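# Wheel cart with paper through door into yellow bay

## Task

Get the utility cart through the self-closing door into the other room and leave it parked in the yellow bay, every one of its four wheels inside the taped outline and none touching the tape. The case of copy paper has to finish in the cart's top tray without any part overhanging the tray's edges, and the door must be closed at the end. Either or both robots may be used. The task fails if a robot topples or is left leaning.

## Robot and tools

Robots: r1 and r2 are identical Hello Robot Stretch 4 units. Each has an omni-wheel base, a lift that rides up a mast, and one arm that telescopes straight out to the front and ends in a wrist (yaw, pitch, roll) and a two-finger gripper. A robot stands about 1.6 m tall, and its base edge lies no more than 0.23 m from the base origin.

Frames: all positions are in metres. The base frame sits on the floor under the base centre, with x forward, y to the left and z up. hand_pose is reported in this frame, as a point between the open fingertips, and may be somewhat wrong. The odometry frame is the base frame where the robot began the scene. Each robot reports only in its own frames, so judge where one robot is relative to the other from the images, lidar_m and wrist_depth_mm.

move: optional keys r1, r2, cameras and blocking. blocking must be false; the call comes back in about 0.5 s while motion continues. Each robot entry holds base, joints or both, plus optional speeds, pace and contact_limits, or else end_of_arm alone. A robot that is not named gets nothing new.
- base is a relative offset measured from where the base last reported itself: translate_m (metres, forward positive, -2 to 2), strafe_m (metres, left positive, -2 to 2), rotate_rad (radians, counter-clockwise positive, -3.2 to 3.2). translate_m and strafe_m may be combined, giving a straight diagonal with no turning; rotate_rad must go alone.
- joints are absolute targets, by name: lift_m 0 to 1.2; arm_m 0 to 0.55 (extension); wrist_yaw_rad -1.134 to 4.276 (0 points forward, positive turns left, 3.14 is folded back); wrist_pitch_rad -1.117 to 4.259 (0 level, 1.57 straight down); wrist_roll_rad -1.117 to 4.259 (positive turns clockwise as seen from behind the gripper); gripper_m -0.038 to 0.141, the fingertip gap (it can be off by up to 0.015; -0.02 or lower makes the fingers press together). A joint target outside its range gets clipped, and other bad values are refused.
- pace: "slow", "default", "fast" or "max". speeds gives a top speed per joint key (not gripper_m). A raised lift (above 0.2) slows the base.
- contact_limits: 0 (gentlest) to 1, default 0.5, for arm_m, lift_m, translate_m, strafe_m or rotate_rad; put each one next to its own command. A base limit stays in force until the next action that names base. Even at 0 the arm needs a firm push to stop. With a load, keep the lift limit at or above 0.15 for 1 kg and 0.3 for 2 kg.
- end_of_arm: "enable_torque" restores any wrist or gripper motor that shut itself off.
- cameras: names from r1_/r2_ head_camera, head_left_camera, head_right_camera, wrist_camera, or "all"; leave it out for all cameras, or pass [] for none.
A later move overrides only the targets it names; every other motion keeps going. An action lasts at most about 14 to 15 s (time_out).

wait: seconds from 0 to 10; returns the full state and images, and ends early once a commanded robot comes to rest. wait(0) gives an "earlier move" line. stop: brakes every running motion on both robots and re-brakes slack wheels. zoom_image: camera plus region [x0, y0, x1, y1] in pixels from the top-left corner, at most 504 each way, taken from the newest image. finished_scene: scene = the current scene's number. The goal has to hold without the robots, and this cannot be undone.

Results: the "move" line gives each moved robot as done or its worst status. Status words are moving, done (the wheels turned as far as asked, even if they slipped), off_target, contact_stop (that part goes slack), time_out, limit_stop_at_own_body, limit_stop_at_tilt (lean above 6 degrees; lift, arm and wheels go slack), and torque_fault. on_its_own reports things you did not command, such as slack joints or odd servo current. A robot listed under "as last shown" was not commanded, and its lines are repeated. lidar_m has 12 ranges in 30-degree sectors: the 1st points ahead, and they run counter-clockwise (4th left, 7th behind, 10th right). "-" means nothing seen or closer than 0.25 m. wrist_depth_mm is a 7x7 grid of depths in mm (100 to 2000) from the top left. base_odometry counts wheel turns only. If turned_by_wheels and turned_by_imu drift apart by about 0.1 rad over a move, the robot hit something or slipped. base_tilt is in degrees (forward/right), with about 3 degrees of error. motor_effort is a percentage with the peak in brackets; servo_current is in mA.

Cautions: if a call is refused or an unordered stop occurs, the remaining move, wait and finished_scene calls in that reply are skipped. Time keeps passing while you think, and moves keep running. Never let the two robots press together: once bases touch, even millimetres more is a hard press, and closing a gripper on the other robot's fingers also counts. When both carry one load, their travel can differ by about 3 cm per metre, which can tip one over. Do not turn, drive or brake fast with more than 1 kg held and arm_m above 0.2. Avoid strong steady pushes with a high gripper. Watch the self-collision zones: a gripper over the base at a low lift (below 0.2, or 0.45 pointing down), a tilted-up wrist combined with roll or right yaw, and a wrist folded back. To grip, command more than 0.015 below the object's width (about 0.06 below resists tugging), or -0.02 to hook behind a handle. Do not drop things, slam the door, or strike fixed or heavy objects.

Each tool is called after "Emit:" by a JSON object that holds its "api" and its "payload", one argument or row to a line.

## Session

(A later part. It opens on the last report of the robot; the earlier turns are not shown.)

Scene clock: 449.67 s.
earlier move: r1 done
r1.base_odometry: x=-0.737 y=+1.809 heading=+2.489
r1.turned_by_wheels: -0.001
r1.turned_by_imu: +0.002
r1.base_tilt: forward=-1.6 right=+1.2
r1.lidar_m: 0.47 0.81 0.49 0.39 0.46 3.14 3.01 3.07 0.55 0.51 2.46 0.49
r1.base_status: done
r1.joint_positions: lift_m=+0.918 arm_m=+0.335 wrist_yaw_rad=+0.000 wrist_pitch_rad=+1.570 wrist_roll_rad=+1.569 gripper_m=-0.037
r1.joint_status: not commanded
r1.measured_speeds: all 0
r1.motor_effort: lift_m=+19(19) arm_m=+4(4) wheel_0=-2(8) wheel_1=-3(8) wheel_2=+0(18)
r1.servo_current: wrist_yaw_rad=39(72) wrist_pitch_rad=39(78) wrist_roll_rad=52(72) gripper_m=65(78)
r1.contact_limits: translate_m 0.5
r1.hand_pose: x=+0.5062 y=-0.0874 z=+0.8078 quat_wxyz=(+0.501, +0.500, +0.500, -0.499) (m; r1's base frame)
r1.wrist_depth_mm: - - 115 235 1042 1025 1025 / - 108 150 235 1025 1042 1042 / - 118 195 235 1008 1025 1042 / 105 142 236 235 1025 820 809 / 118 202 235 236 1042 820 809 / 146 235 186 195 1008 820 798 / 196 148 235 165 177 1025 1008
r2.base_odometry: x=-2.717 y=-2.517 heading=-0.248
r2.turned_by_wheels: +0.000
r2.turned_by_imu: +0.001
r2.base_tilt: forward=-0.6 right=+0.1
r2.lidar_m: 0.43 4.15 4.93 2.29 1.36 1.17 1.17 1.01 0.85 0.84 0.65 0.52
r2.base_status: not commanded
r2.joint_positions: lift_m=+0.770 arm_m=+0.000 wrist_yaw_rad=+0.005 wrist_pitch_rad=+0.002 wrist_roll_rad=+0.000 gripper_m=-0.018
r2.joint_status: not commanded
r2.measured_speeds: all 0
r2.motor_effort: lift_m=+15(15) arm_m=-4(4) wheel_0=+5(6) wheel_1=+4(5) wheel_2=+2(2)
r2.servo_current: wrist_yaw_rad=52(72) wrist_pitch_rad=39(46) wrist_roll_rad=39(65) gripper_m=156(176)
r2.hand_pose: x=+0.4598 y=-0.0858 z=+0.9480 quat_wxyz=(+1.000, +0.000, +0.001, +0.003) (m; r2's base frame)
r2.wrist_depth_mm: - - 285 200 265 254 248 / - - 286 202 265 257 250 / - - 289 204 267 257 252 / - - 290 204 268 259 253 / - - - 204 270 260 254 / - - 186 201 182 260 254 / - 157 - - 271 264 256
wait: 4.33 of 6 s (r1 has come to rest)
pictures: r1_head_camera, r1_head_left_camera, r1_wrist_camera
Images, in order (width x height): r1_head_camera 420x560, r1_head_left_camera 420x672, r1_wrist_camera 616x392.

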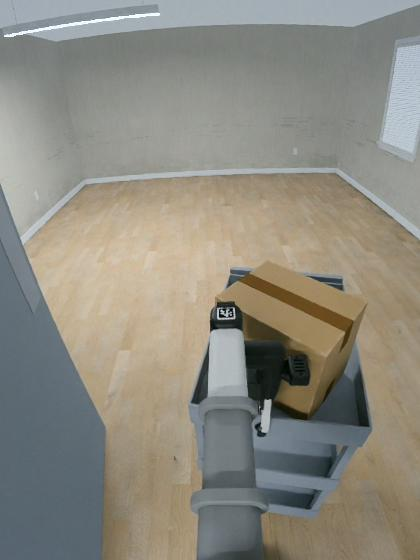

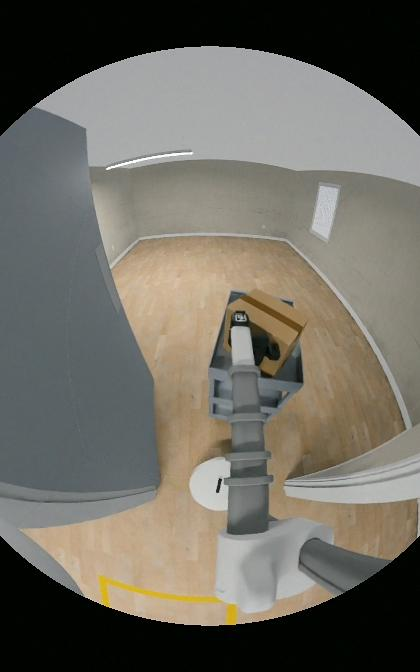

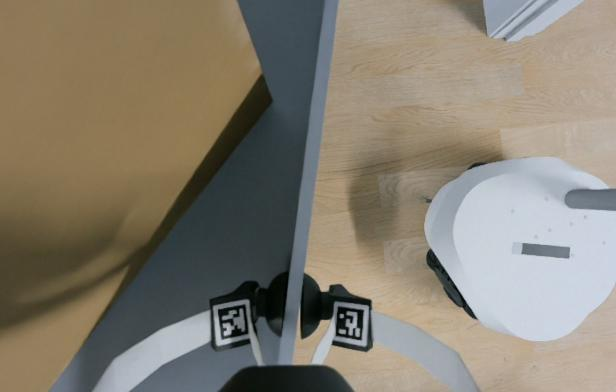

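Emit:
{"api": "move", "payload": {
  "blocking": false,
  "cameras": [],
  "r1": {"base":{"translate_m":-1.35},"pace":"default","contact_limits":{"translate_m":0.4}}
}}

Emit:
{"api": "wait", "payload": {
  "seconds": 2.5,
  "cameras": ["r1_head_camera"]
}}

Emit:
{"api": "wait", "payload": {
  "seconds": 5,
  "cameras": ["r1_head_camera","r1_wrist_camera","r1_head_left_camera"]
}}

Scene clock: 462.70 s.
move: r1 moving
r1.base_odometry: x=-0.712 y=+1.790 heading=+2.489
r1.turned_by_wheels: +0.000
r1.turned_by_imu: -0.001
r1.base_tilt: forward=-1.5 right=+1.3
r1.lidar_m: 0.50 0.78 0.47 0.42 0.47 3.09 2.98 3.04 2.60 0.50 2.47 0.49
r1.base_status: translate_m moving
r1.joint_positions: lift_m=+0.918 arm_m=+0.335 wrist_yaw_rad=+0.000 wrist_pitch_rad=+1.561 wrist_roll_rad=+1.569 gripper_m=-0.037
r1.joint_status: not commanded
r1.measured_speeds: translate_m=-0.121 strafe_m=+0.000 rotate_rad=-0.003 lift_m=+0.000 arm_m=+0.000 wrist_yaw_rad=+0.000 wrist_pitch_rad=-0.018 wrist_roll_rad=+0.000
r1.motor_effort: lift_m=+19(19) arm_m=-4(4) wheel_0=-9(9) wheel_1=-8(9) wheel_2=+12(12)
r1.servo_current: wrist_yaw_rad=46(65) wrist_pitch_rad=59(59) wrist_roll_rad=59(59) gripper_m=72(78)
r1.contact_limits: translate_m 0.4
r1.hand_pose: x=+0.5089 y=-0.0874 z=+0.8078 quat_wxyz=(+0.503, +0.502, +0.498, -0.497) (m; r1's base frame)
r1.wrist_depth_mm: - - - 235 1025 1025 1042 / - 112 156 236 1008 1008 1008 / - 132 214 236 1025 1008 991 / 115 166 236 236 1025 831 809 / 137 227 237 235 1025 798 798 / 175 236 195 184 1042 820 809 / 237 150 236 178 162 831 1008
r2: as last shown
r2.turned_by_imu: +0.002
r2.base_tilt: forward=-0.6 right=+0.0
r2.lidar_m: 0.43 4.19 4.93 2.33 1.39 1.17 1.19 1.00 0.86 0.85 0.69 0.52
r2.motor_effort: lift_m=+15(15) arm_m=-4(4) wheel_0=+5(5) wheel_1=+5(5) wheel_2=+2(2)
r2.servo_current: wrist_yaw_rad=46(59) wrist_pitch_rad=39(46) wrist_roll_rad=52(59) gripper_m=163(169)
r2.wrist_depth_mm: - - 285 200 264 256 247 / - - 286 202 266 256 250 / - - 287 204 266 257 250 / - - 291 205 268 260 253 / - - - 204 270 260 254 / - - 186 201 182 262 254 / - 157 - - 271 263 256
pictures: none
No camera images: "cameras" was empty.

Scene clock: 465.20 s.
earlier move: r1 moving
r1.base_odometry: x=-0.165 y=+1.371 heading=+2.488
r1.turned_by_wheels: -0.001
r1.turned_by_imu: -0.003
r1.base_tilt: forward=-1.6 right=+1.3
r1.lidar_m: 0.48 0.66 0.71 1.78 2.32 2.37 2.23 2.34 2.55 2.42 0.77 0.46
r1.base_status: translate_m moving
r1.joint_positions: lift_m=+0.918 arm_m=+0.335 wrist_yaw_rad=+0.000 wrist_pitch_rad=+1.567 wrist_roll_rad=+1.569 gripper_m=-0.037
r1.joint_status: not commanded
r1.measured_speeds: translate_m=-0.300 strafe_m=+0.000 rotate_rad=-0.003 lift_m=+0.000 arm_m=+0.000 wrist_yaw_rad=+0.000 wrist_pitch_rad=+0.000 wrist_roll_rad=+0.000
r1.motor_effort: lift_m=+19(19) arm_m=-4(4) wheel_0=-9(11) wheel_1=-4(10) wheel_2=+4(13)
r1.servo_current: wrist_yaw_rad=59(78) wrist_pitch_rad=46(65) wrist_roll_rad=39(65) gripper_m=78(78)
r1.contact_limits: translate_m 0.4
r1.hand_pose: x=+0.5070 y=-0.0874 z=+0.8078 quat_wxyz=(+0.501, +0.500, +0.499, -0.499) (m; r1's base frame)
r1.wrist_depth_mm: - - 108 236 1025 1025 1042 / - - 132 236 1025 1008 1025 / - 112 178 236 1025 1042 1025 / 106 141 235 236 1025 809 798 / 121 216 235 236 1042 820 809 / 164 235 183 196 183 809 820 / 236 150 235 165 1042 133 1008
r2.base_odometry: x=-2.717 y=-2.517 heading=-0.248
r2.turned_by_wheels: +0.000
r2.turned_by_imu: +0.000
r2.base_tilt: forward=-0.6 right=+0.0
r2.lidar_m: 0.43 4.19 4.94 2.33 1.38 1.15 1.19 1.00 0.85 0.86 0.68 0.53
r2.base_status: not commanded
r2.joint_positions: lift_m=+0.770 arm_m=+0.000 wrist_yaw_rad=+0.005 wrist_pitch_rad=+0.002 wrist_roll_rad=+0.000 gripper_m=-0.018
r2.joint_status: not commanded
r2.measured_speeds: all 0
r2.motor_effort: lift_m=+15(15) arm_m=-4(4) wheel_0=+5(6) wheel_1=+4(5) wheel_2=+2(2)
r2.servo_current: wrist_yaw_rad=59(65) wrist_pitch_rad=39(46) wrist_roll_rad=52(59) gripper_m=163(176)
r2.hand_pose: x=+0.4598 y=-0.0858 z=+0.9480 quat_wxyz=(+1.000, +0.000, +0.001, +0.003) (m; r2's base frame)
r2.wrist_depth_mm: - - 285 200 264 254 248 / - - 286 202 264 257 248 / - - 289 204 265 258 250 / - - 290 204 270 258 252 / - - - 204 270 262 254 / - - 186 201 182 262 255 / - 157 - - 271 263 257
wait: 2.50 s; no rest
pictures: r1_head_camera
Images, in order (width x height): r1_head_camera 420x560.

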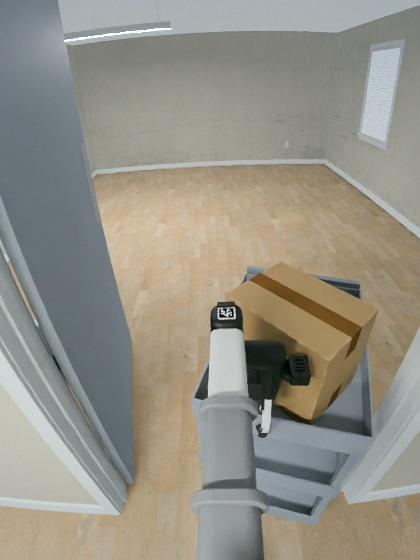

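Scene clock: 468.20 s.
earlier move: r1 done
r1.base_odometry: x=+0.335 y=+0.989 heading=+2.488
r1.turned_by_wheels: +0.000
r1.turned_by_imu: -0.003
r1.base_tilt: forward=-1.6 right=+1.3
r1.lidar_m: 0.46 1.23 1.57 2.25 2.36 1.71 1.63 1.70 2.23 2.44 1.71 0.48
r1.base_status: done
r1.joint_positions: lift_m=+0.918 arm_m=+0.335 wrist_yaw_rad=+0.000 wrist_pitch_rad=+1.570 wrist_roll_rad=+1.570 gripper_m=-0.037
r1.joint_status: not commanded
r1.measured_speeds: all 0
r1.motor_effort: lift_m=+19(19) arm_m=-4(4) wheel_0=-5(11) wheel_1=-1(10) wheel_2=-3(13)
r1.servo_current: wrist_yaw_rad=52(78) wrist_pitch_rad=39(65) wrist_roll_rad=52(65) gripper_m=72(78)
r1.contact_limits: translate_m 0.4
r1.hand_pose: x=+0.5060 y=-0.0874 z=+0.8078 quat_wxyz=(+0.500, +0.500, +0.500, -0.500) (m; r1's base frame)
r1.wrist_depth_mm: - - 105 236 1042 1042 1025 / - - 150 235 1008 1042 1042 / - 115 195 236 1025 1042 1042 / - 138 235 235 1025 820 809 / 114 193 236 236 1042 820 831 / 142 235 185 200 1042 820 809 / 180 153 234 165 1042 132 1025
r2.base_odometry: x=-2.717 y=-2.517 heading=-0.248
r2.turned_by_wheels: +0.000
r2.turned_by_imu: +0.000
r2.base_tilt: forward=-0.6 right=+0.0
r2.lidar_m: 0.43 4.17 4.97 2.30 1.40 1.17 1.18 1.01 0.86 0.86 0.69 0.52
r2.base_status: not commanded
r2.joint_positions: lift_m=+0.770 arm_m=+0.000 wrist_yaw_rad=+0.005 wrist_pitch_rad=+0.002 wrist_roll_rad=+0.000 gripper_m=-0.018
r2.joint_status: not commanded
r2.measured_speeds: all 0
r2.motor_effort: lift_m=+15(15) arm_m=-4(4) wheel_0=+5(6) wheel_1=+5(5) wheel_2=+2(2)
r2.servo_current: wrist_yaw_rad=59(65) wrist_pitch_rad=46(46) wrist_roll_rad=59(59) gripper_m=169(176)
r2.hand_pose: x=+0.4598 y=-0.0858 z=+0.9480 quat_wxyz=(+1.000, +0.000, +0.001, +0.003) (m; r2's base frame)
r2.wrist_depth_mm: - - 286 200 264 254 248 / - - 287 202 265 256 249 / - - 289 204 266 258 251 / - - 290 204 268 258 252 / - - - 204 271 262 254 / - - 186 200 182 260 255 / - 157 - - 272 262 256
wait: 3.00 of 5 s (r1 has come to rest)
pictures: r1_head_camera, r1_head_left_camera, r1_wrist_camera
Images, in order (width x height): r1_head_camera 420x560, r1_head_left_camera 420x672, r1_wrist_camera 616x392.

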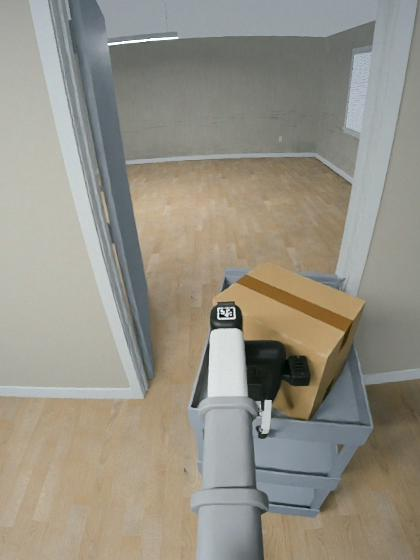

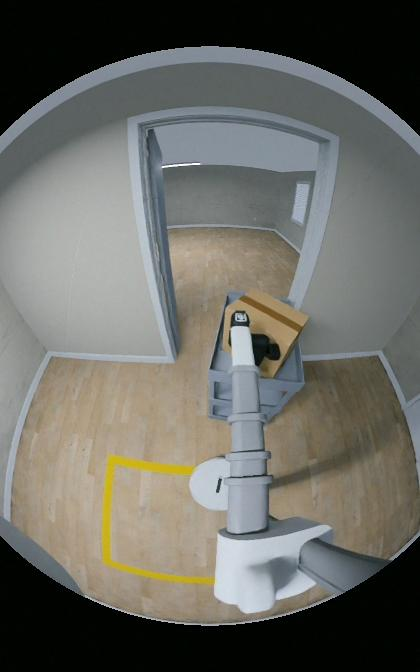

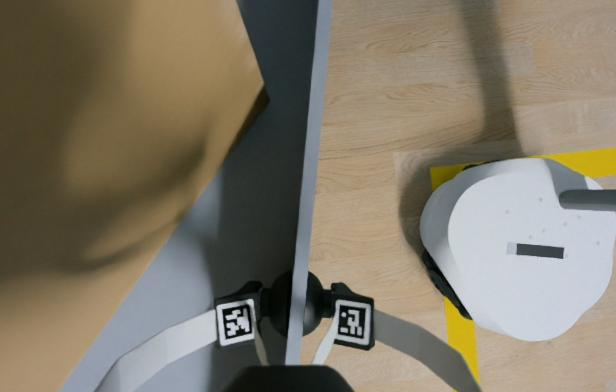

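Emit:
{"api": "move", "payload": {
  "blocking": false,
  "cameras": [],
  "r1": {"base":{"translate_m":-0.2},"contact_limits":{"translate_m":0.4}}
}}

Emit:
{"api": "wait", "payload": {
  "seconds": 2,
  "cameras": []
}}

Emit:
{"api": "move", "payload": {
  "blocking": false,
  "cameras": [],
  "r1": {"base":{"translate_m":-0.4,"strafe_m":0.55},"joints":{"arm_m":0.22},"speeds":{"arm_m":0.1},"contact_limits":{"translate_m":0.4}}
}}

Emit:
{"api": "wait", "payload": {
  "seconds": 5,
  "cameras": ["r1_head_camera","r1_wrist_camera","r1_head_left_camera"]
}}

Scene clock: 486.47 s.
move: r1 moving
r1.base_odometry: x=+0.359 y=+0.970 heading=+2.488
r1.turned_by_wheels: +0.000
r1.turned_by_imu: -0.002
r1.base_tilt: forward=-1.5 right=+1.3
r1.lidar_m: 0.48 1.24 1.57 2.27 2.34 1.70 1.60 1.64 2.21 2.42 1.76 0.51
r1.base_status: translate_m moving
r1.joint_positions: lift_m=+0.918 arm_m=+0.335 wrist_yaw_rad=+0.000 wrist_pitch_rad=+1.562 wrist_roll_rad=+1.570 gripper_m=-0.037
r1.joint_status: not commanded
r1.measured_speeds: translate_m=-0.121 strafe_m=-0.002 rotate_rad=-0.001 lift_m=+0.000 arm_m=+0.000 wrist_yaw_rad=+0.000 wrist_pitch_rad=-0.031 wrist_roll_rad=+0.000
r1.motor_effort: lift_m=+19(19) arm_m=-4(4) wheel_0=-10(10) wheel_1=-6(8) wheel_2=+11(11)
r1.servo_current: wrist_yaw_rad=52(52) wrist_pitch_rad=52(52) wrist_roll_rad=52(59) gripper_m=72(78)
r1.contact_limits: translate_m 0.4
r1.hand_pose: x=+0.5085 y=-0.0874 z=+0.8078 quat_wxyz=(+0.503, +0.502, +0.498, -0.497) (m; r1's base frame)
r1.wrist_depth_mm: - - 149 235 1025 1008 1025 / - 111 158 236 1025 1008 1008 / - 133 214 236 1008 1008 1025 / 115 166 236 236 1025 820 809 / 132 216 236 1025 1025 809 798 / 168 237 197 182 1008 809 809 / 220 149 236 177 162 1025 1042
r2: as last shown
r2.turned_by_imu: +0.003
r2.base_tilt: forward=-0.7 right=+0.1
r2.lidar_m: 0.42 4.21 4.94 2.34 1.38 1.18 1.17 0.99 0.86 0.85 0.68 0.51
r2.motor_effort: lift_m=+15(15) arm_m=-4(4) wheel_0=+5(5) wheel_1=+4(5) wheel_2=+2(2)
r2.servo_current: wrist_yaw_rad=59(59) wrist_pitch_rad=39(46) wrist_roll_rad=52(59) gripper_m=156(169)
r2.wrist_depth_mm: - - 285 200 264 255 248 / - - 287 201 266 256 249 / - - 289 204 267 257 250 / - - 290 204 268 258 252 / - - - 205 271 262 253 / - - 186 201 182 262 255 / - 157 - - 271 263 255
pictures: none
No camera images: "cameras" was empty.

Scene clock: 488.03 s.
earlier move: r1 done
r1.base_odometry: x=+0.493 y=+0.867 heading=+2.488
r1.turned_by_wheels: +0.000
r1.turned_by_imu: -0.001
r1.base_tilt: forward=-1.6 right=+1.3
r1.lidar_m: 0.48 1.41 1.86 2.26 2.14 1.54 1.41 1.46 1.99 2.42 2.02 0.51
r1.base_status: done
r1.joint_positions: lift_m=+0.918 arm_m=+0.335 wrist_yaw_rad=+0.000 wrist_pitch_rad=+1.572 wrist_roll_rad=+1.570 gripper_m=-0.037
r1.joint_status: not commanded
r1.measured_speeds: all 0
r1.motor_effort: lift_m=+19(19) arm_m=+1(4) wheel_0=-4(13) wheel_1=-3(11) wheel_2=-1(12)
r1.servo_current: wrist_yaw_rad=52(72) wrist_pitch_rad=39(65) wrist_roll_rad=46(65) gripper_m=65(78)
r1.contact_limits: translate_m 0.4
r1.hand_pose: x=+0.5057 y=-0.0874 z=+0.8078 quat_wxyz=(+0.500, +0.499, +0.501, -0.500) (m; r1's base frame)
r1.wrist_depth_mm: - - 235 236 1025 1042 1025 / - 111 160 236 1025 1025 1025 / - 126 216 236 1008 1025 1042 / 103 141 236 235 1008 809 820 / 113 189 235 236 1008 798 809 / 138 227 187 199 180 831 809 / 162 152 235 145 177 1025 1025
r2.base_odometry: x=-2.717 y=-2.517 heading=-0.248
r2.turned_by_wheels: +0.000
r2.turned_by_imu: +0.000
r2.base_tilt: forward=-0.6 right=+0.1
r2.lidar_m: 0.43 4.18 4.95 2.35 1.36 1.19 1.19 0.98 0.86 0.84 0.67 0.51
r2.base_status: not commanded
r2.joint_positions: lift_m=+0.770 arm_m=+0.000 wrist_yaw_rad=+0.005 wrist_pitch_rad=+0.002 wrist_roll_rad=+0.000 gripper_m=-0.018
r2.joint_status: not commanded
r2.measured_speeds: all 0
r2.motor_effort: lift_m=+15(15) arm_m=-4(4) wheel_0=+5(5) wheel_1=+5(5) wheel_2=+2(2)
r2.servo_current: wrist_yaw_rad=59(65) wrist_pitch_rad=39(46) wrist_roll_rad=39(65) gripper_m=163(169)
r2.hand_pose: x=+0.4598 y=-0.0858 z=+0.9480 quat_wxyz=(+1.000, +0.000, +0.001, +0.003) (m; r2's base frame)
r2.wrist_depth_mm: - - 285 200 264 255 247 / - - 287 202 265 256 249 / - - 289 204 266 258 251 / - - 290 205 270 258 252 / - - - 204 268 262 255 / - - 186 200 182 260 254 / - 157 - - 272 263 257
wait: 1.57 of 2 s (r1 has come to rest)
pictures: none
No camera images: "cameras" was empty.

Scene clock: 488.53 s.
move: r1 moving
r1.base_odometry: x=+0.493 y=+0.836 heading=+2.487
r1.turned_by_wheels: +0.000
r1.turned_by_imu: -0.001
r1.base_tilt: forward=-1.5 right=+1.3
r1.lidar_m: 0.46 1.40 1.85 2.24 2.14 1.50 1.41 1.47 1.96 2.44 2.07 0.48
r1.base_status: translate_m moving; strafe_m moving
r1.joint_positions: lift_m=+0.918 arm_m=+0.298 wrist_yaw_rad=+0.000 wrist_pitch_rad=+1.557 wrist_roll_rad=+1.570 gripper_m=-0.037
r1.joint_status: arm_m moving
r1.measured_speeds: translate_m=-0.071 strafe_m=+0.099 rotate_rad=+0.000 lift_m=+0.000 arm_m=-0.101 wrist_yaw_rad=+0.000 wrist_pitch_rad=+0.000 wrist_roll_rad=+0.000
r1.motor_effort: lift_m=+19(19) arm_m=-9(12) wheel_0=-17(17) wheel_1=+2(4) wheel_2=+10(10)
r1.servo_current: wrist_yaw_rad=39(59) wrist_pitch_rad=72(72) wrist_roll_rad=46(59) gripper_m=72(72)
r1.contact_limits: translate_m 0.4
r1.hand_pose: x=+0.4726 y=-0.0874 z=+0.8078 quat_wxyz=(+0.504, +0.503, +0.497, -0.496) (m; r1's base frame)
r1.wrist_depth_mm: - 123 238 1025 1025 1008 991 / 109 144 209 1025 1025 1025 1008 / 117 161 237 1025 1008 1008 1025 / 134 203 237 1025 1025 798 788 / 158 240 239 1025 1025 798 798 / 183 241 179 183 1008 809 798 / 213 152 238 182 149 1025 991
r2: as last shown
r2.base_tilt: forward=-0.7 right=+0.0
r2.lidar_m: 0.44 4.18 4.96 2.32 1.36 1.17 1.19 0.98 0.85 0.86 0.68 0.48
r2.servo_current: wrist_yaw_rad=46(65) wrist_pitch_rad=39(46) wrist_roll_rad=59(59) gripper_m=163(169)
r2.wrist_depth_mm: - - 285 200 264 256 249 / - - 289 202 265 257 249 / - - 287 204 267 258 250 / - - 291 204 270 259 253 / - - - 204 270 260 254 / - - 186 201 182 260 255 / - 157 - - 272 263 257
pictures: none
No camera images: "cameras" was empty.

Scene clock: 491.80 s.
earlier move: r1 done
r1.base_odometry: x=+0.476 y=+0.187 heading=+2.488
r1.turned_by_wheels: +0.001
r1.turned_by_imu: +0.000
r1.base_tilt: forward=-1.6 right=+1.2
r1.lidar_m: 0.36 1.76 1.75 1.68 1.63 1.10 1.04 1.09 1.48 3.00 0.34 0.33
r1.base_status: done
r1.joint_positions: lift_m=+0.918 arm_m=+0.220 wrist_yaw_rad=+0.000 wrist_pitch_rad=+1.571 wrist_roll_rad=+1.570 gripper_m=-0.037
r1.joint_status: all done
r1.measured_speeds: all 0
r1.motor_effort: lift_m=+19(19) arm_m=-3(12) wheel_0=+2(19) wheel_1=+1(7) wheel_2=+1(10)
r1.servo_current: wrist_yaw_rad=46(72) wrist_pitch_rad=46(78) wrist_roll_rad=46(65) gripper_m=72(78)
r1.contact_limits: translate_m 0.4
r1.hand_pose: x=+0.3908 y=-0.0874 z=+0.8078 quat_wxyz=(+0.500, +0.500, +0.500, -0.500) (m; r1's base frame)
r1.wrist_depth_mm: 120 144 174 229 236 227 1042 / 144 186 233 235 236 1025 1025 / 186 233 234 236 227 1042 1042 / 230 232 234 235 202 820 820 / 231 233 233 236 809 831 820 / 232 233 183 195 183 820 1042 / - 137 234 156 174 145 -
r2.base_odometry: x=-2.717 y=-2.517 heading=-0.248
r2.turned_by_wheels: +0.000
r2.turned_by_imu: +0.000
r2.base_tilt: forward=-0.6 right=+0.1
r2.lidar_m: 0.43 4.18 4.95 2.34 1.37 1.17 1.18 1.00 0.85 0.85 0.67 0.52
r2.base_status: not commanded
r2.joint_positions: lift_m=+0.770 arm_m=+0.000 wrist_yaw_rad=+0.005 wrist_pitch_rad=+0.002 wrist_roll_rad=+0.000 gripper_m=-0.018
r2.joint_status: not commanded
r2.measured_speeds: all 0
r2.motor_effort: lift_m=+15(15) arm_m=-4(4) wheel_0=+5(6) wheel_1=+5(5) wheel_2=+2(2)
r2.servo_current: wrist_yaw_rad=59(65) wrist_pitch_rad=39(46) wrist_roll_rad=46(65) gripper_m=169(176)
r2.hand_pose: x=+0.4598 y=-0.0858 z=+0.9480 quat_wxyz=(+1.000, +0.000, +0.001, +0.003) (m; r2's base frame)
r2.wrist_depth_mm: - - 285 200 264 254 247 / - - 287 202 265 256 249 / - - 289 204 266 256 250 / - - 291 204 268 259 252 / - - - 204 270 259 254 / - - 186 201 182 262 255 / - 157 - - 271 263 256
wait: 3.27 of 5 s (r1 has come to rest)
pictures: r1_head_camera, r1_head_left_camera, r1_wrist_camera
Images, in order (width x height): r1_head_camera 420x560, r1_head_left_camera 420x672, r1_wrist_camera 616x392.

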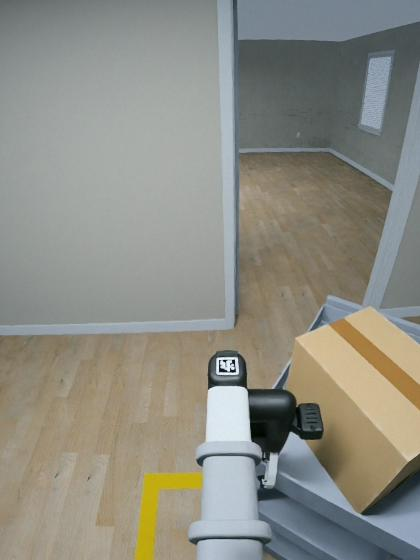

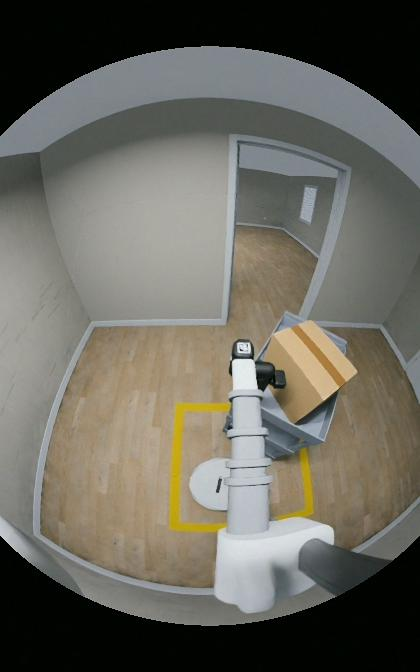

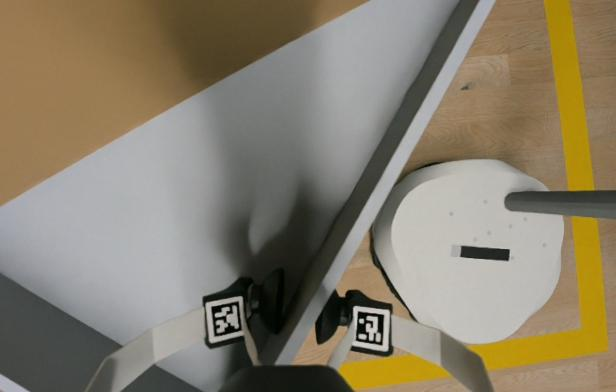

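Emit:
{"api": "move", "payload": {
  "blocking": false,
  "cameras": [],
  "r1": {"base":{"translate_m":-0.67},"joints":{"arm_m":0.17},"speeds":{"arm_m":0.1},"contact_limits":{"translate_m":0.4}}
}}

Emit:
{"api": "wait", "payload": {
  "seconds": 5,
  "cameras": ["r1_head_camera","r1_wrist_camera","r1_head_left_camera","r1_head_right_camera"]
}}

Scene clock: 507.43 s.
move: r1 moving
r1.base_odometry: x=+0.501 y=+0.168 heading=+2.487
r1.turned_by_wheels: -0.001
r1.turned_by_imu: -0.002
r1.base_tilt: forward=-1.5 right=+1.3
r1.lidar_m: 0.35 1.79 1.81 1.69 1.57 1.11 1.02 1.08 1.45 2.99 0.35 0.34
r1.base_status: translate_m moving
r1.joint_positions: lift_m=+0.918 arm_m=+0.183 wrist_yaw_rad=+0.000 wrist_pitch_rad=+1.559 wrist_roll_rad=+1.571 gripper_m=-0.037
r1.joint_status: arm_m moving
r1.measured_speeds: translate_m=-0.122 strafe_m=+0.001 rotate_rad=+0.001 lift_m=+0.000 arm_m=-0.101 wrist_yaw_rad=+0.000 wrist_pitch_rad=+0.000 wrist_roll_rad=+0.000
r1.motor_effort: lift_m=+19(19) arm_m=-8(11) wheel_0=-12(12) wheel_1=-8(9) wheel_2=+12(12)
r1.servo_current: wrist_yaw_rad=46(72) wrist_pitch_rad=59(59) wrist_roll_rad=52(72) gripper_m=65(72)
r1.contact_limits: translate_m 0.4
r1.hand_pose: x=+0.3570 y=-0.0874 z=+0.8078 quat_wxyz=(+0.503, +0.503, +0.497, -0.497) (m; r1's base frame)
r1.wrist_depth_mm: 137 157 189 236 235 1008 1008 / 157 194 237 236 235 1025 1025 / 200 238 237 236 1025 1008 1025 / 239 238 236 236 854 809 732 / 240 238 237 236 798 820 809 / 239 237 180 186 820 788 809 / - 142 236 1025 160 798 -
r2: as last shown
r2.turned_by_imu: +0.002
r2.lidar_m: 0.43 4.17 4.95 2.32 1.39 1.17 1.17 1.00 0.84 0.86 0.66 0.51
r2.motor_effort: lift_m=+15(15) arm_m=-4(4) wheel_0=+5(5) wheel_1=+5(5) wheel_2=+2(2)
r2.servo_current: wrist_yaw_rad=52(65) wrist_pitch_rad=39(46) wrist_roll_rad=46(52) gripper_m=163(169)
r2.wrist_depth_mm: - - 285 200 264 255 249 / - - 287 202 265 257 249 / - - 287 204 268 257 250 / - - 290 204 268 260 252 / - - - 205 270 262 254 / - - 186 200 181 260 253 / - 157 - - 271 263 255
pictures: none
No camera images: "cameras" was empty.

Scene clock: 510.67 s.
earlier move: r1 done
r1.base_odometry: x=+1.008 y=-0.220 heading=+2.487
r1.turned_by_wheels: +0.000
r1.turned_by_imu: +0.000
r1.base_tilt: forward=-1.6 right=+1.3
r1.lidar_m: 0.31 2.44 1.78 1.65 0.62 0.41 0.39 0.41 0.57 1.42 3.12 0.35
r1.base_status: done
r1.joint_positions: lift_m=+0.918 arm_m=+0.170 wrist_yaw_rad=+0.000 wrist_pitch_rad=+1.568 wrist_roll_rad=+1.570 gripper_m=-0.037
r1.joint_status: all done
r1.measured_speeds: all 0
r1.motor_effort: lift_m=+19(19) arm_m=-2(11) wheel_0=-4(12) wheel_1=-1(10) wheel_2=+0(12)
r1.servo_current: wrist_yaw_rad=46(72) wrist_pitch_rad=33(65) wrist_roll_rad=52(78) gripper_m=72(78)
r1.contact_limits: translate_m 0.4
r1.hand_pose: x=+0.3416 y=-0.0874 z=+0.8078 quat_wxyz=(+0.501, +0.501, +0.499, -0.499) (m; r1's base frame)
r1.wrist_depth_mm: 171 236 236 1042 1025 1025 1008 / 179 236 236 1025 1008 1025 1025 / 188 235 236 1008 1042 1008 1042 / 205 236 236 1008 878 831 1008 / 210 236 235 206 820 809 820 / 224 236 191 195 178 809 1025 / 228 151 236 166 1025 133 1025
r2.base_odometry: x=-2.717 y=-2.517 heading=-0.248
r2.turned_by_wheels: +0.000
r2.turned_by_imu: +0.000
r2.base_tilt: forward=-0.7 right=+0.1
r2.lidar_m: 0.42 4.18 4.93 2.31 1.34 1.17 1.18 1.00 0.85 0.86 0.66 0.53
r2.base_status: not commanded
r2.joint_positions: lift_m=+0.770 arm_m=+0.000 wrist_yaw_rad=+0.005 wrist_pitch_rad=+0.002 wrist_roll_rad=+0.000 gripper_m=-0.018
r2.joint_status: not commanded
r2.measured_speeds: all 0
r2.motor_effort: lift_m=+15(15) arm_m=-4(4) wheel_0=+5(6) wheel_1=+5(5) wheel_2=+2(2)
r2.servo_current: wrist_yaw_rad=46(65) wrist_pitch_rad=39(46) wrist_roll_rad=52(65) gripper_m=169(176)
r2.hand_pose: x=+0.4598 y=-0.0858 z=+0.9480 quat_wxyz=(+1.000, +0.000, +0.001, +0.003) (m; r2's base frame)
r2.wrist_depth_mm: - - 286 200 264 255 248 / - - 286 202 264 256 249 / - - 289 204 267 257 250 / - - 289 205 268 258 252 / - - - 204 271 260 253 / - - 185 200 182 260 254 / - 157 - - 271 263 256
wait: 3.23 of 5 s (r1 has come to rest)
pictures: r1_head_camera, r1_head_left_camera, r1_head_right_camera, r1_wrist_camera
Images, in order (width x height): r1_head_camera 420x560, r1_head_left_camera 420x672, r1_head_right_camera 420x672, r1_wrist_camera 616x392.

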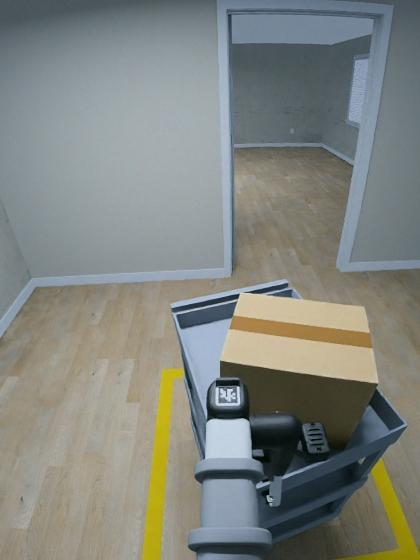

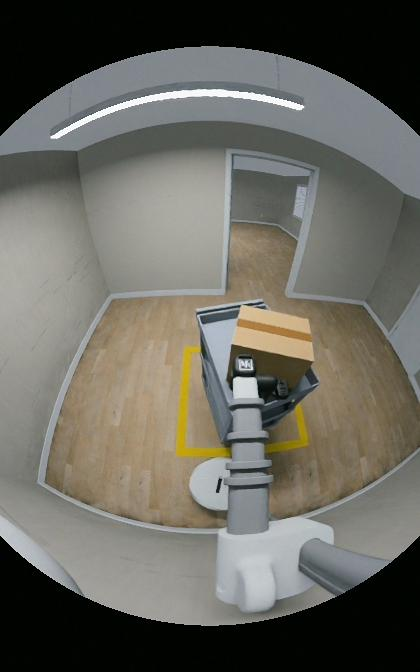

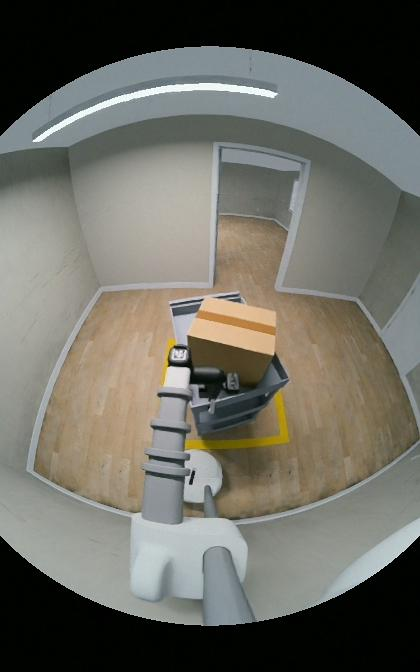

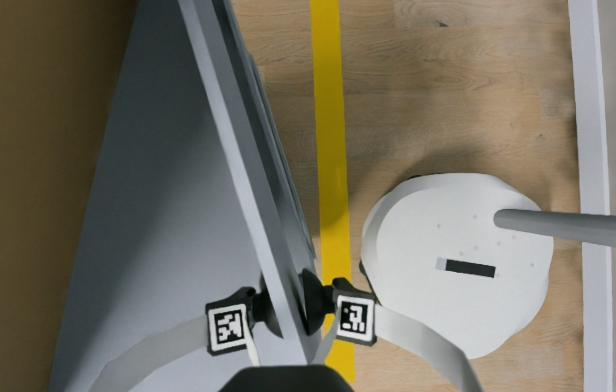

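Emit:
{"api": "move", "payload": {
  "blocking": false,
  "cameras": [],
  "r1": {"joints":{"wrist_roll_rad":2.1},"speeds":{"wrist_roll_rad":0.4}}
}}

Emit:
{"api": "wait", "payload": {
  "seconds": 2.5,
  "cameras": ["r1_head_camera","r1_wrist_camera"]
}}

Scene clock: 526.37 s.
move: r1 moving
r1.base_odometry: x=+1.008 y=-0.220 heading=+2.487
r1.turned_by_wheels: +0.000
r1.turned_by_imu: -0.001
r1.base_tilt: forward=-1.5 right=+1.3
r1.lidar_m: 0.30 2.43 1.78 1.67 0.60 0.42 0.38 0.40 0.58 1.39 3.11 0.35
r1.base_status: not commanded
r1.joint_positions: lift_m=+0.918 arm_m=+0.170 wrist_yaw_rad=+0.000 wrist_pitch_rad=+1.568 wrist_roll_rad=+1.731 gripper_m=-0.037
r1.joint_status: wrist_roll_rad moving
r1.measured_speeds: translate_m=+0.000 strafe_m=+0.000 rotate_rad=+0.000 lift_m=+0.000 arm_m=+0.000 wrist_yaw_rad=+0.000 wrist_pitch_rad=+0.000 wrist_roll_rad=+0.398
r1.motor_effort: lift_m=+19(19) arm_m=+3(4) wheel_0=-3(4) wheel_1=-1(1) wheel_2=+0(0)
r1.servo_current: wrist_yaw_rad=52(59) wrist_pitch_rad=46(52) wrist_roll_rad=72(98) gripper_m=72(78)
r1.contact_limits: translate_m 0.4
r1.hand_pose: x=+0.3416 y=-0.0874 z=+0.8078 quat_wxyz=(+0.459, +0.539, +0.458, -0.538) (m; r1's base frame)
r1.wrist_depth_mm: 195 235 1042 1008 1025 1025 1042 / 203 236 484 1025 1008 1008 1025 / 198 236 209 1042 1025 1008 1042 / 211 236 234 1008 798 809 661 / 215 235 236 224 809 820 1025 / 210 235 201 193 179 809 1025 / 220 153 236 165 1025 1025 1025
r2: as last shown
r2.turned_by_imu: +0.002
r2.base_tilt: forward=-0.6 right=+0.0
r2.lidar_m: 0.42 4.20 4.96 2.33 1.34 1.17 1.17 0.96 0.84 0.85 0.70 0.51
r2.motor_effort: lift_m=+15(15) arm_m=-4(4) wheel_0=+5(5) wheel_1=+5(5) wheel_2=+2(2)
r2.servo_current: wrist_yaw_rad=65(65) wrist_pitch_rad=39(46) wrist_roll_rad=59(59) gripper_m=163(169)
r2.wrist_depth_mm: - - 285 200 264 256 248 / - - 287 202 266 256 248 / - - 290 204 267 258 250 / - - 289 205 270 258 252 / - - - 205 270 260 253 / - - 186 201 182 262 255 / - 157 - - 272 263 256
pictures: none
No camera images: "cameras" was empty.

Scene clock: 527.63 s.
earlier move: r1 done
r1.base_odometry: x=+1.008 y=-0.220 heading=+2.487
r1.turned_by_wheels: +0.000
r1.turned_by_imu: +0.000
r1.base_tilt: forward=-1.6 right=+1.3
r1.lidar_m: 0.30 2.44 1.74 1.66 0.62 0.44 0.39 0.38 0.57 1.39 3.12 0.35
r1.base_status: not commanded
r1.joint_positions: lift_m=+0.918 arm_m=+0.170 wrist_yaw_rad=+0.000 wrist_pitch_rad=+1.568 wrist_roll_rad=+2.091 gripper_m=-0.037
r1.joint_status: all done
r1.measured_speeds: all 0
r1.motor_effort: lift_m=+19(19) arm_m=+4(4) wheel_0=-4(4) wheel_1=-1(1) wheel_2=+0(0)
r1.servo_current: wrist_yaw_rad=46(65) wrist_pitch_rad=39(52) wrist_roll_rad=85(111) gripper_m=65(78)
r1.contact_limits: translate_m 0.4
r1.hand_pose: x=+0.3416 y=-0.0874 z=+0.8078 quat_wxyz=(+0.355, +0.612, +0.354, -0.611) (m; r1's base frame)
r1.wrist_depth_mm: 394 1008 1025 1008 1025 1025 - / 195 544 1025 1008 1008 1025 535 / 235 204 1008 1025 820 809 1042 / 235 189 210 1025 798 820 1042 / 235 235 195 239 842 809 1008 / 218 235 200 197 177 1025 1025 / 207 158 193 167 1025 144 1025
r2.base_odometry: x=-2.717 y=-2.517 heading=-0.248
r2.turned_by_wheels: +0.000
r2.turned_by_imu: +0.000
r2.base_tilt: forward=-0.7 right=+0.1
r2.lidar_m: 0.43 4.16 4.94 2.35 1.37 1.17 1.18 1.01 0.83 0.84 0.68 0.49
r2.base_status: not commanded
r2.joint_positions: lift_m=+0.770 arm_m=+0.000 wrist_yaw_rad=+0.005 wrist_pitch_rad=+0.002 wrist_roll_rad=+0.000 gripper_m=-0.018
r2.joint_status: not commanded
r2.measured_speeds: all 0
r2.motor_effort: lift_m=+15(15) arm_m=-4(4) wheel_0=+5(5) wheel_1=+4(5) wheel_2=+2(2)
r2.servo_current: wrist_yaw_rad=46(65) wrist_pitch_rad=39(46) wrist_roll_rad=39(59) gripper_m=169(169)
r2.hand_pose: x=+0.4598 y=-0.0858 z=+0.9480 quat_wxyz=(+1.000, +0.000, +0.001, +0.003) (m; r2's base frame)
r2.wrist_depth_mm: - - 285 200 264 255 248 / - - 287 201 265 256 249 / - - 287 204 266 258 251 / - - 290 204 268 258 253 / - - - 204 270 262 254 / - - 185 200 182 260 256 / - 157 - - 272 263 256
wait: 1.27 of 2.5 s (r1 has come to rest)
pictures: r1_head_camera, r1_wrist_camera
Images, in order (width x height): r1_head_camera 420x560, r1_wrist_camera 616x392.

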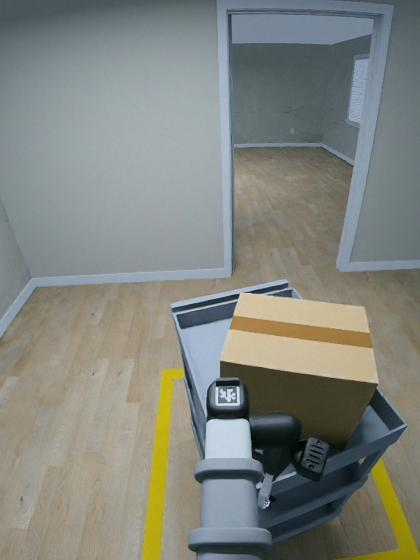

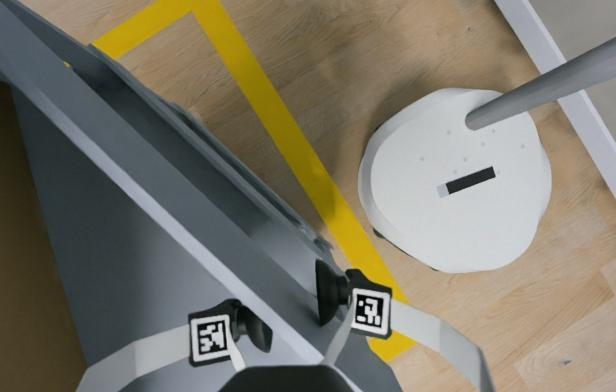

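Emit:
{"api": "move", "payload": {
  "blocking": false,
  "cameras": [],
  "r1": {"base":{"translate_m":0.08},"joints":{"wrist_roll_rad":1.4},"pace":"slow","contact_limits":{"translate_m":0.4}}
}}

Emit:
{"api": "wait", "payload": {
  "seconds": 1.5,
  "cameras": []
}}

Emit:
{"api": "move", "payload": {
  "blocking": false,
  "cameras": [],
  "r1": {"joints":{"gripper_m":0.06}}
}}

Emit:
{"api": "wait", "payload": {
  "seconds": 0.8,
  "cameras": ["r1_wrist_camera"]
}}

Emit:
{"api": "move", "payload": {
  "blocking": false,
  "cameras": [],
  "r1": {"joints":{"lift_m":1.14}}
}}

Emit:
{"api": "wait", "payload": {
  "seconds": 1.5,
  "cameras": ["r1_head_camera","r1_wrist_camera"]
}}

Scene clock: 556.10 s.
move: r1 moving
r1.base_odometry: x=+0.998 y=-0.213 heading=+2.488
r1.turned_by_wheels: +0.000
r1.turned_by_imu: -0.002
r1.base_tilt: forward=-1.6 right=+1.3
r1.lidar_m: 0.28 2.43 1.76 1.67 0.63 0.44 0.40 0.42 0.56 1.47 3.12 0.34
r1.base_status: translate_m moving
r1.joint_positions: lift_m=+0.918 arm_m=+0.170 wrist_yaw_rad=+0.000 wrist_pitch_rad=+1.571 wrist_roll_rad=+1.699 gripper_m=-0.037
r1.joint_status: wrist_roll_rad moving
r1.measured_speeds: translate_m=+0.048 strafe_m=+0.001 rotate_rad=-0.002 lift_m=+0.000 arm_m=+0.000 wrist_yaw_rad=+0.000 wrist_pitch_rad=+0.023 wrist_roll_rad=-1.539
r1.motor_effort: lift_m=+19(19) arm_m=+4(4) wheel_0=+5(6) wheel_1=+5(7) wheel_2=-7(7)
r1.servo_current: wrist_yaw_rad=52(65) wrist_pitch_rad=46(52) wrist_roll_rad=72(85) gripper_m=65(78)
r1.contact_limits: translate_m 0.4
r1.hand_pose: x=+0.3408 y=-0.0874 z=+0.8078 quat_wxyz=(+0.467, +0.531, +0.467, -0.531) (m; r1's base frame)
r1.wrist_depth_mm: 193 232 1025 1025 1042 1025 - / 204 233 1042 1025 1025 1025 1042 / 197 235 201 1025 1025 1025 1025 / 208 233 234 1025 809 809 831 / 212 235 235 231 809 820 1042 / 212 232 204 197 177 820 1025 / 213 157 233 165 1042 143 1025
r2: as last shown
r2.turned_by_imu: +0.004
r2.lidar_m: 0.43 4.20 4.95 2.37 1.39 1.19 1.18 1.01 0.84 0.86 0.67 0.51
r2.servo_current: wrist_yaw_rad=59(65) wrist_pitch_rad=33(46) wrist_roll_rad=52(59) gripper_m=163(169)
r2.wrist_depth_mm: - - 286 200 265 255 248 / - - 287 201 265 256 249 / - - 290 204 267 258 250 / - - 289 204 268 259 252 / - - - 205 270 260 253 / - - 186 201 181 260 255 / - 157 - - 271 263 257
pictures: none
No camera images: "cameras" was empty.

Scene clock: 557.60 s.
earlier move: r1 moving
r1.base_odometry: x=+0.944 y=-0.172 heading=+2.488
r1.turned_by_wheels: +0.000
r1.turned_by_imu: +0.000
r1.base_tilt: forward=-1.6 right=+1.3
r1.lidar_m: 0.29 2.38 1.79 1.66 0.75 0.51 0.45 0.49 0.68 1.66 0.55 0.33
r1.base_status: translate_m moving
r1.joint_positions: lift_m=+0.918 arm_m=+0.170 wrist_yaw_rad=+0.000 wrist_pitch_rad=+1.569 wrist_roll_rad=+1.401 gripper_m=-0.037
r1.joint_status: all done
r1.measured_speeds: all 0
r1.motor_effort: lift_m=+19(20) arm_m=+4(4) wheel_0=+1(8) wheel_1=+5(7) wheel_2=-3(9)
r1.servo_current: wrist_yaw_rad=33(65) wrist_pitch_rad=46(52) wrist_roll_rad=52(85) gripper_m=72(78)
r1.contact_limits: translate_m 0.4
r1.hand_pose: x=+0.3415 y=-0.0874 z=+0.8078 quat_wxyz=(+0.541, +0.456, +0.540, -0.455) (m; r1's base frame)
r1.wrist_depth_mm: 141 193 236 1008 1042 1025 1042 / 153 209 236 1025 1042 1008 1025 / 170 236 236 236 1042 1042 1042 / 197 235 236 236 1025 1042 1042 / 219 236 236 236 809 809 1042 / 236 236 187 197 181 820 1025 / 236 151 236 143 831 131 1025
r2.base_odometry: x=-2.717 y=-2.517 heading=-0.248
r2.turned_by_wheels: +0.000
r2.turned_by_imu: +0.000
r2.base_tilt: forward=-0.6 right=+0.1
r2.lidar_m: 0.44 4.14 4.96 2.33 1.33 1.17 1.18 0.99 0.85 0.86 0.65 0.51
r2.base_status: not commanded
r2.joint_positions: lift_m=+0.770 arm_m=+0.000 wrist_yaw_rad=+0.005 wrist_pitch_rad=+0.002 wrist_roll_rad=+0.000 gripper_m=-0.018
r2.joint_status: not commanded
r2.measured_speeds: all 0
r2.motor_effort: lift_m=+15(15) arm_m=-4(4) wheel_0=+5(6) wheel_1=+5(5) wheel_2=+2(2)
r2.servo_current: wrist_yaw_rad=59(65) wrist_pitch_rad=39(46) wrist_roll_rad=46(59) gripper_m=163(169)
r2.hand_pose: x=+0.4598 y=-0.0858 z=+0.9480 quat_wxyz=(+1.000, +0.000, +0.001, +0.003) (m; r2's base frame)
r2.wrist_depth_mm: - - 285 200 264 255 247 / - - 287 202 265 256 250 / - - 289 204 266 257 250 / - - 290 204 268 259 252 / - - - 204 270 260 254 / - - 185 201 181 260 255 / - 157 - - 272 263 257
wait: 1.50 s; no rest
pictures: none
No camera images: "cameras" was empty.

Scene clock: 558.10 s.
earlier move: r1 done
move: r1 moving
r1.base_odometry: x=+0.944 y=-0.172 heading=+2.488
r1.turned_by_wheels: +0.000
r1.turned_by_imu: +0.000
r1.base_tilt: forward=-1.6 right=+1.3
r1.lidar_m: 0.29 2.34 1.79 1.66 0.73 0.52 0.47 0.51 0.69 1.65 0.56 0.35
r1.base_status: done
r1.joint_positions: lift_m=+0.918 arm_m=+0.170 wrist_yaw_rad=+0.000 wrist_pitch_rad=+1.569 wrist_roll_rad=+1.401 gripper_m=-0.012
r1.joint_status: gripper_m moving
r1.measured_speeds: all 0
r1.motor_effort: lift_m=+19(20) arm_m=+4(4) wheel_0=+2(2) wheel_1=+3(4) wheel_2=-3(3)
r1.servo_current: wrist_yaw_rad=52(59) wrist_pitch_rad=39(52) wrist_roll_rad=52(59) gripper_m=65(85)
r1.contact_limits: translate_m 0.4
r1.hand_pose: x=+0.3415 y=-0.0874 z=+0.8078 quat_wxyz=(+0.541, +0.456, +0.540, -0.455) (m; r1's base frame)
r1.wrist_depth_mm: 141 188 236 1042 1025 1025 1008 / 153 210 236 1042 1025 1025 1025 / 171 235 236 236 1025 1042 1025 / 197 236 235 236 1025 1025 1025 / 219 236 236 236 820 809 1008 / 235 236 190 200 820 809 1042 / 235 236 236 167 166 798 1042
r2: as last shown
r2.lidar_m: 0.41 4.17 4.97 2.34 1.38 1.18 1.18 1.00 0.84 0.84 0.67 0.50
r2.motor_effort: lift_m=+15(15) arm_m=-4(4) wheel_0=+5(5) wheel_1=+4(5) wheel_2=+2(2)
r2.servo_current: wrist_yaw_rad=46(59) wrist_pitch_rad=39(46) wrist_roll_rad=52(52) gripper_m=163(169)
r2.wrist_depth_mm: - - 285 200 263 254 247 / - - 286 202 264 257 249 / - - 287 204 268 258 251 / - - 290 204 268 259 253 / - - - 204 270 260 253 / - - 185 201 182 262 254 / - 157 - - 271 264 256
pictures: none
No camera images: "cameras" was empty.

Scene clock: 558.90 s.
earlier move: r1 moving
r1.base_odometry: x=+0.944 y=-0.172 heading=+2.488
r1.turned_by_wheels: +0.000
r1.turned_by_imu: +0.000
r1.base_tilt: forward=-1.6 right=+1.3
r1.lidar_m: 0.31 2.36 1.76 1.67 0.71 0.51 0.44 0.48 0.68 1.67 0.58 0.34
r1.base_status: done
r1.joint_positions: lift_m=+0.918 arm_m=+0.170 wrist_yaw_rad=+0.000 wrist_pitch_rad=+1.571 wrist_roll_rad=+1.401 gripper_m=+0.058
r1.joint_status: gripper_m moving
r1.measured_speeds: all 0
r1.motor_effort: lift_m=+19(20) arm_m=+4(4) wheel_0=+1(3) wheel_1=+3(4) wheel_2=-2(3)
r1.servo_current: wrist_yaw_rad=52(65) wrist_pitch_rad=39(52) wrist_roll_rad=46(65) gripper_m=52(98)
r1.contact_limits: translate_m 0.4
r1.hand_pose: x=+0.3409 y=-0.0874 z=+0.8078 quat_wxyz=(+0.541, +0.456, +0.541, -0.456) (m; r1's base frame)
r1.wrist_depth_mm: 153 209 236 1025 1008 1042 1042 / 166 232 236 1025 1042 1060 1042 / 184 236 236 1025 1025 1025 1042 / 204 236 236 1025 891 1025 1042 / 227 235 236 1042 820 820 1060 / 235 236 195 167 190 820 1025 / 236 234 236 155 831 831 1025
r2.base_odometry: x=-2.717 y=-2.517 heading=-0.248
r2.turned_by_wheels: +0.000
r2.turned_by_imu: +0.000
r2.base_tilt: forward=-0.6 right=+0.1
r2.lidar_m: 0.42 4.18 4.97 2.32 1.39 1.17 1.17 1.00 0.84 0.86 0.67 0.51
r2.base_status: not commanded
r2.joint_positions: lift_m=+0.770 arm_m=+0.000 wrist_yaw_rad=+0.005 wrist_pitch_rad=+0.002 wrist_roll_rad=+0.000 gripper_m=-0.018
r2.joint_status: not commanded
r2.measured_speeds: all 0
r2.motor_effort: lift_m=+15(15) arm_m=-4(4) wheel_0=+5(5) wheel_1=+4(5) wheel_2=+2(2)
r2.servo_current: wrist_yaw_rad=46(59) wrist_pitch_rad=39(46) wrist_roll_rad=59(59) gripper_m=176(176)
r2.hand_pose: x=+0.4598 y=-0.0858 z=+0.9480 quat_wxyz=(+1.000, +0.000, +0.001, +0.003) (m; r2's base frame)
r2.wrist_depth_mm: - - 285 200 263 255 248 / - - 286 202 266 257 249 / - - 289 204 268 257 250 / - - 290 204 268 258 253 / - - - 204 271 260 254 / - - 186 200 182 260 255 / - 158 - - 271 263 256
wait: 0.80 s; no rest
pictures: r1_wrist_camera
Images, in order (width x height): r1_wrist_camera 616x392.

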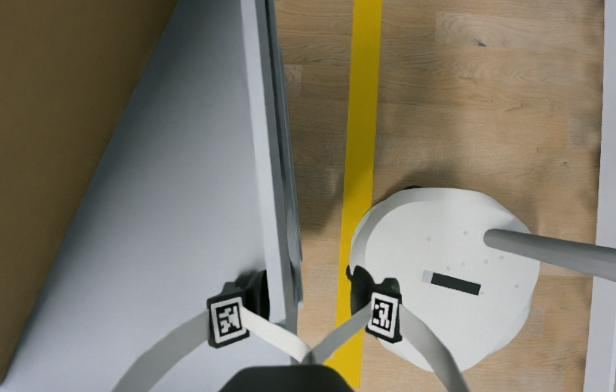

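Scene clock: 559.40 s.
earlier move: r1 done
move: r1 moving
r1.base_odometry: x=+0.944 y=-0.172 heading=+2.488
r1.turned_by_wheels: +0.000
r1.turned_by_imu: +0.000
r1.base_tilt: forward=-1.6 right=+1.3
r1.lidar_m: 0.31 2.39 1.77 1.67 0.74 0.51 0.46 0.50 0.69 1.69 0.58 0.33
r1.base_status: not commanded
r1.joint_positions: lift_m=+0.955 arm_m=+0.170 wrist_yaw_rad=+0.000 wrist_pitch_rad=+1.571 wrist_roll_rad=+1.401 gripper_m=+0.060
r1.joint_status: lift_m moving; the others done
r1.measured_speeds: translate_m=+0.000 strafe_m=+0.000 rotate_rad=+0.000 lift_m=+0.146 arm_m=+0.000 wrist_yaw_rad=+0.000 wrist_pitch_rad=+0.000 wrist_roll_rad=+0.000
r1.motor_effort: lift_m=+27(28) arm_m=+3(4) wheel_0=+2(2) wheel_1=+4(4) wheel_2=-2(3)
r1.servo_current: wrist_yaw_rad=52(65) wrist_pitch_rad=39(46) wrist_roll_rad=59(65) gripper_m=52(52)
r1.contact_limits: translate_m 0.4
r1.hand_pose: x=+0.3409 y=-0.0874 z=+0.8452 quat_wxyz=(+0.541, +0.456, +0.541, -0.456) (m; r1's base frame)
r1.wrist_depth_mm: 154 210 265 1042 1042 1060 1060 / 166 231 266 1042 1042 1060 1060 / 183 263 268 1060 1060 1060 1060 / 206 266 265 1060 1042 1098 1060 / 223 266 266 1060 854 842 1060 / 258 265 211 267 186 866 1060 / 265 266 267 137 1042 1078 1060
r2: as last shown
r2.base_tilt: forward=-0.7 right=+0.1
r2.lidar_m: 0.43 4.19 4.96 2.34 1.37 1.19 1.17 1.02 0.85 0.85 0.69 0.53
r2.motor_effort: lift_m=+15(15) arm_m=-4(4) wheel_0=+5(6) wheel_1=+4(5) wheel_2=+2(2)
r2.servo_current: wrist_yaw_rad=52(59) wrist_pitch_rad=33(46) wrist_roll_rad=33(59) gripper_m=163(163)
r2.wrist_depth_mm: - - 286 200 264 255 248 / - - 287 202 265 255 249 / - - 289 204 266 257 251 / - - 290 204 268 259 252 / - - - 204 270 260 253 / - - 186 201 182 260 254 / - 157 - - 271 263 256
pictures: none
No camera images: "cameras" was empty.

Scene clock: 560.90 s.
earlier move: r1 done
r1.base_odometry: x=+0.944 y=-0.172 heading=+2.488
r1.turned_by_wheels: +0.000
r1.turned_by_imu: +0.000
r1.base_tilt: forward=-1.6 right=+1.3
r1.lidar_m: 0.29 2.37 1.76 1.68 0.75 0.49 0.46 0.48 0.67 1.68 0.58 0.33
r1.base_status: not commanded
r1.joint_positions: lift_m=+1.139 arm_m=+0.170 wrist_yaw_rad=+0.000 wrist_pitch_rad=+1.571 wrist_roll_rad=+1.401 gripper_m=+0.060
r1.joint_status: all done
r1.measured_speeds: all 0
r1.motor_effort: lift_m=+25(28) arm_m=+4(4) wheel_0=+2(2) wheel_1=+4(4) wheel_2=-2(3)
r1.servo_current: wrist_yaw_rad=52(72) wrist_pitch_rad=39(52) wrist_roll_rad=46(65) gripper_m=39(52)
r1.contact_limits: translate_m 0.4
r1.hand_pose: x=+0.3409 y=-0.0874 z=+1.0293 quat_wxyz=(+0.541, +0.456, +0.541, -0.456) (m; r1's base frame)
r1.wrist_depth_mm: 177 211 322 1255 1255 1281 1255 / 177 233 387 1205 1229 1281 1281 / 183 263 452 1281 1229 1229 1281 / 206 309 455 1281 1042 1255 1255 / 223 364 452 1042 1025 1042 615 / 259 452 195 459 188 1229 1308 / 312 166 1255 143 1255 1205 -
r2.base_odometry: x=-2.717 y=-2.517 heading=-0.248
r2.turned_by_wheels: +0.000
r2.turned_by_imu: +0.000
r2.base_tilt: forward=-0.7 right=+0.1
r2.lidar_m: 0.43 4.16 4.95 2.31 1.35 1.18 1.19 0.99 0.85 0.84 0.68 0.51
r2.base_status: not commanded
r2.joint_positions: lift_m=+0.770 arm_m=+0.000 wrist_yaw_rad=+0.005 wrist_pitch_rad=+0.002 wrist_roll_rad=+0.000 gripper_m=-0.018
r2.joint_status: not commanded
r2.measured_speeds: all 0
r2.motor_effort: lift_m=+15(15) arm_m=-4(4) wheel_0=+5(6) wheel_1=+4(5) wheel_2=+2(2)
r2.servo_current: wrist_yaw_rad=59(65) wrist_pitch_rad=39(46) wrist_roll_rad=39(59) gripper_m=163(169)
r2.hand_pose: x=+0.4598 y=-0.0858 z=+0.9480 quat_wxyz=(+1.000, +0.000, +0.001, +0.003) (m; r2's base frame)
r2.wrist_depth_mm: - - 286 200 265 256 247 / - - 287 202 265 256 249 / - - 289 205 268 257 252 / - - 290 204 268 258 252 / - - - 205 268 262 254 / - - 186 201 181 260 254 / - 157 - - 271 263 256
wait: 1.50 s; at rest by 1.47 s
pictures: r1_head_camera, r1_wrist_camera
Images, in order (width x height): r1_head_camera 420x560, r1_wrist_camera 616x392.

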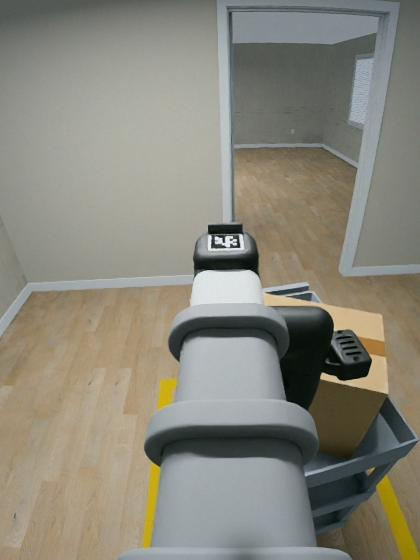

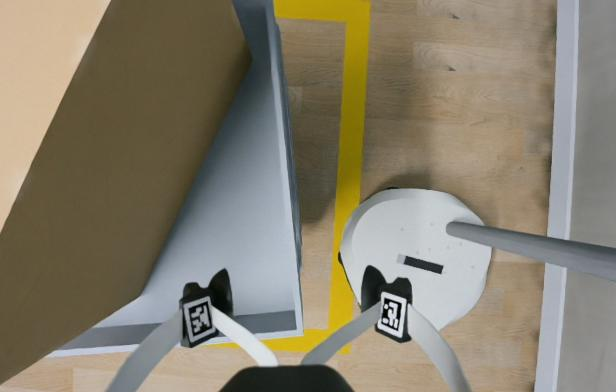

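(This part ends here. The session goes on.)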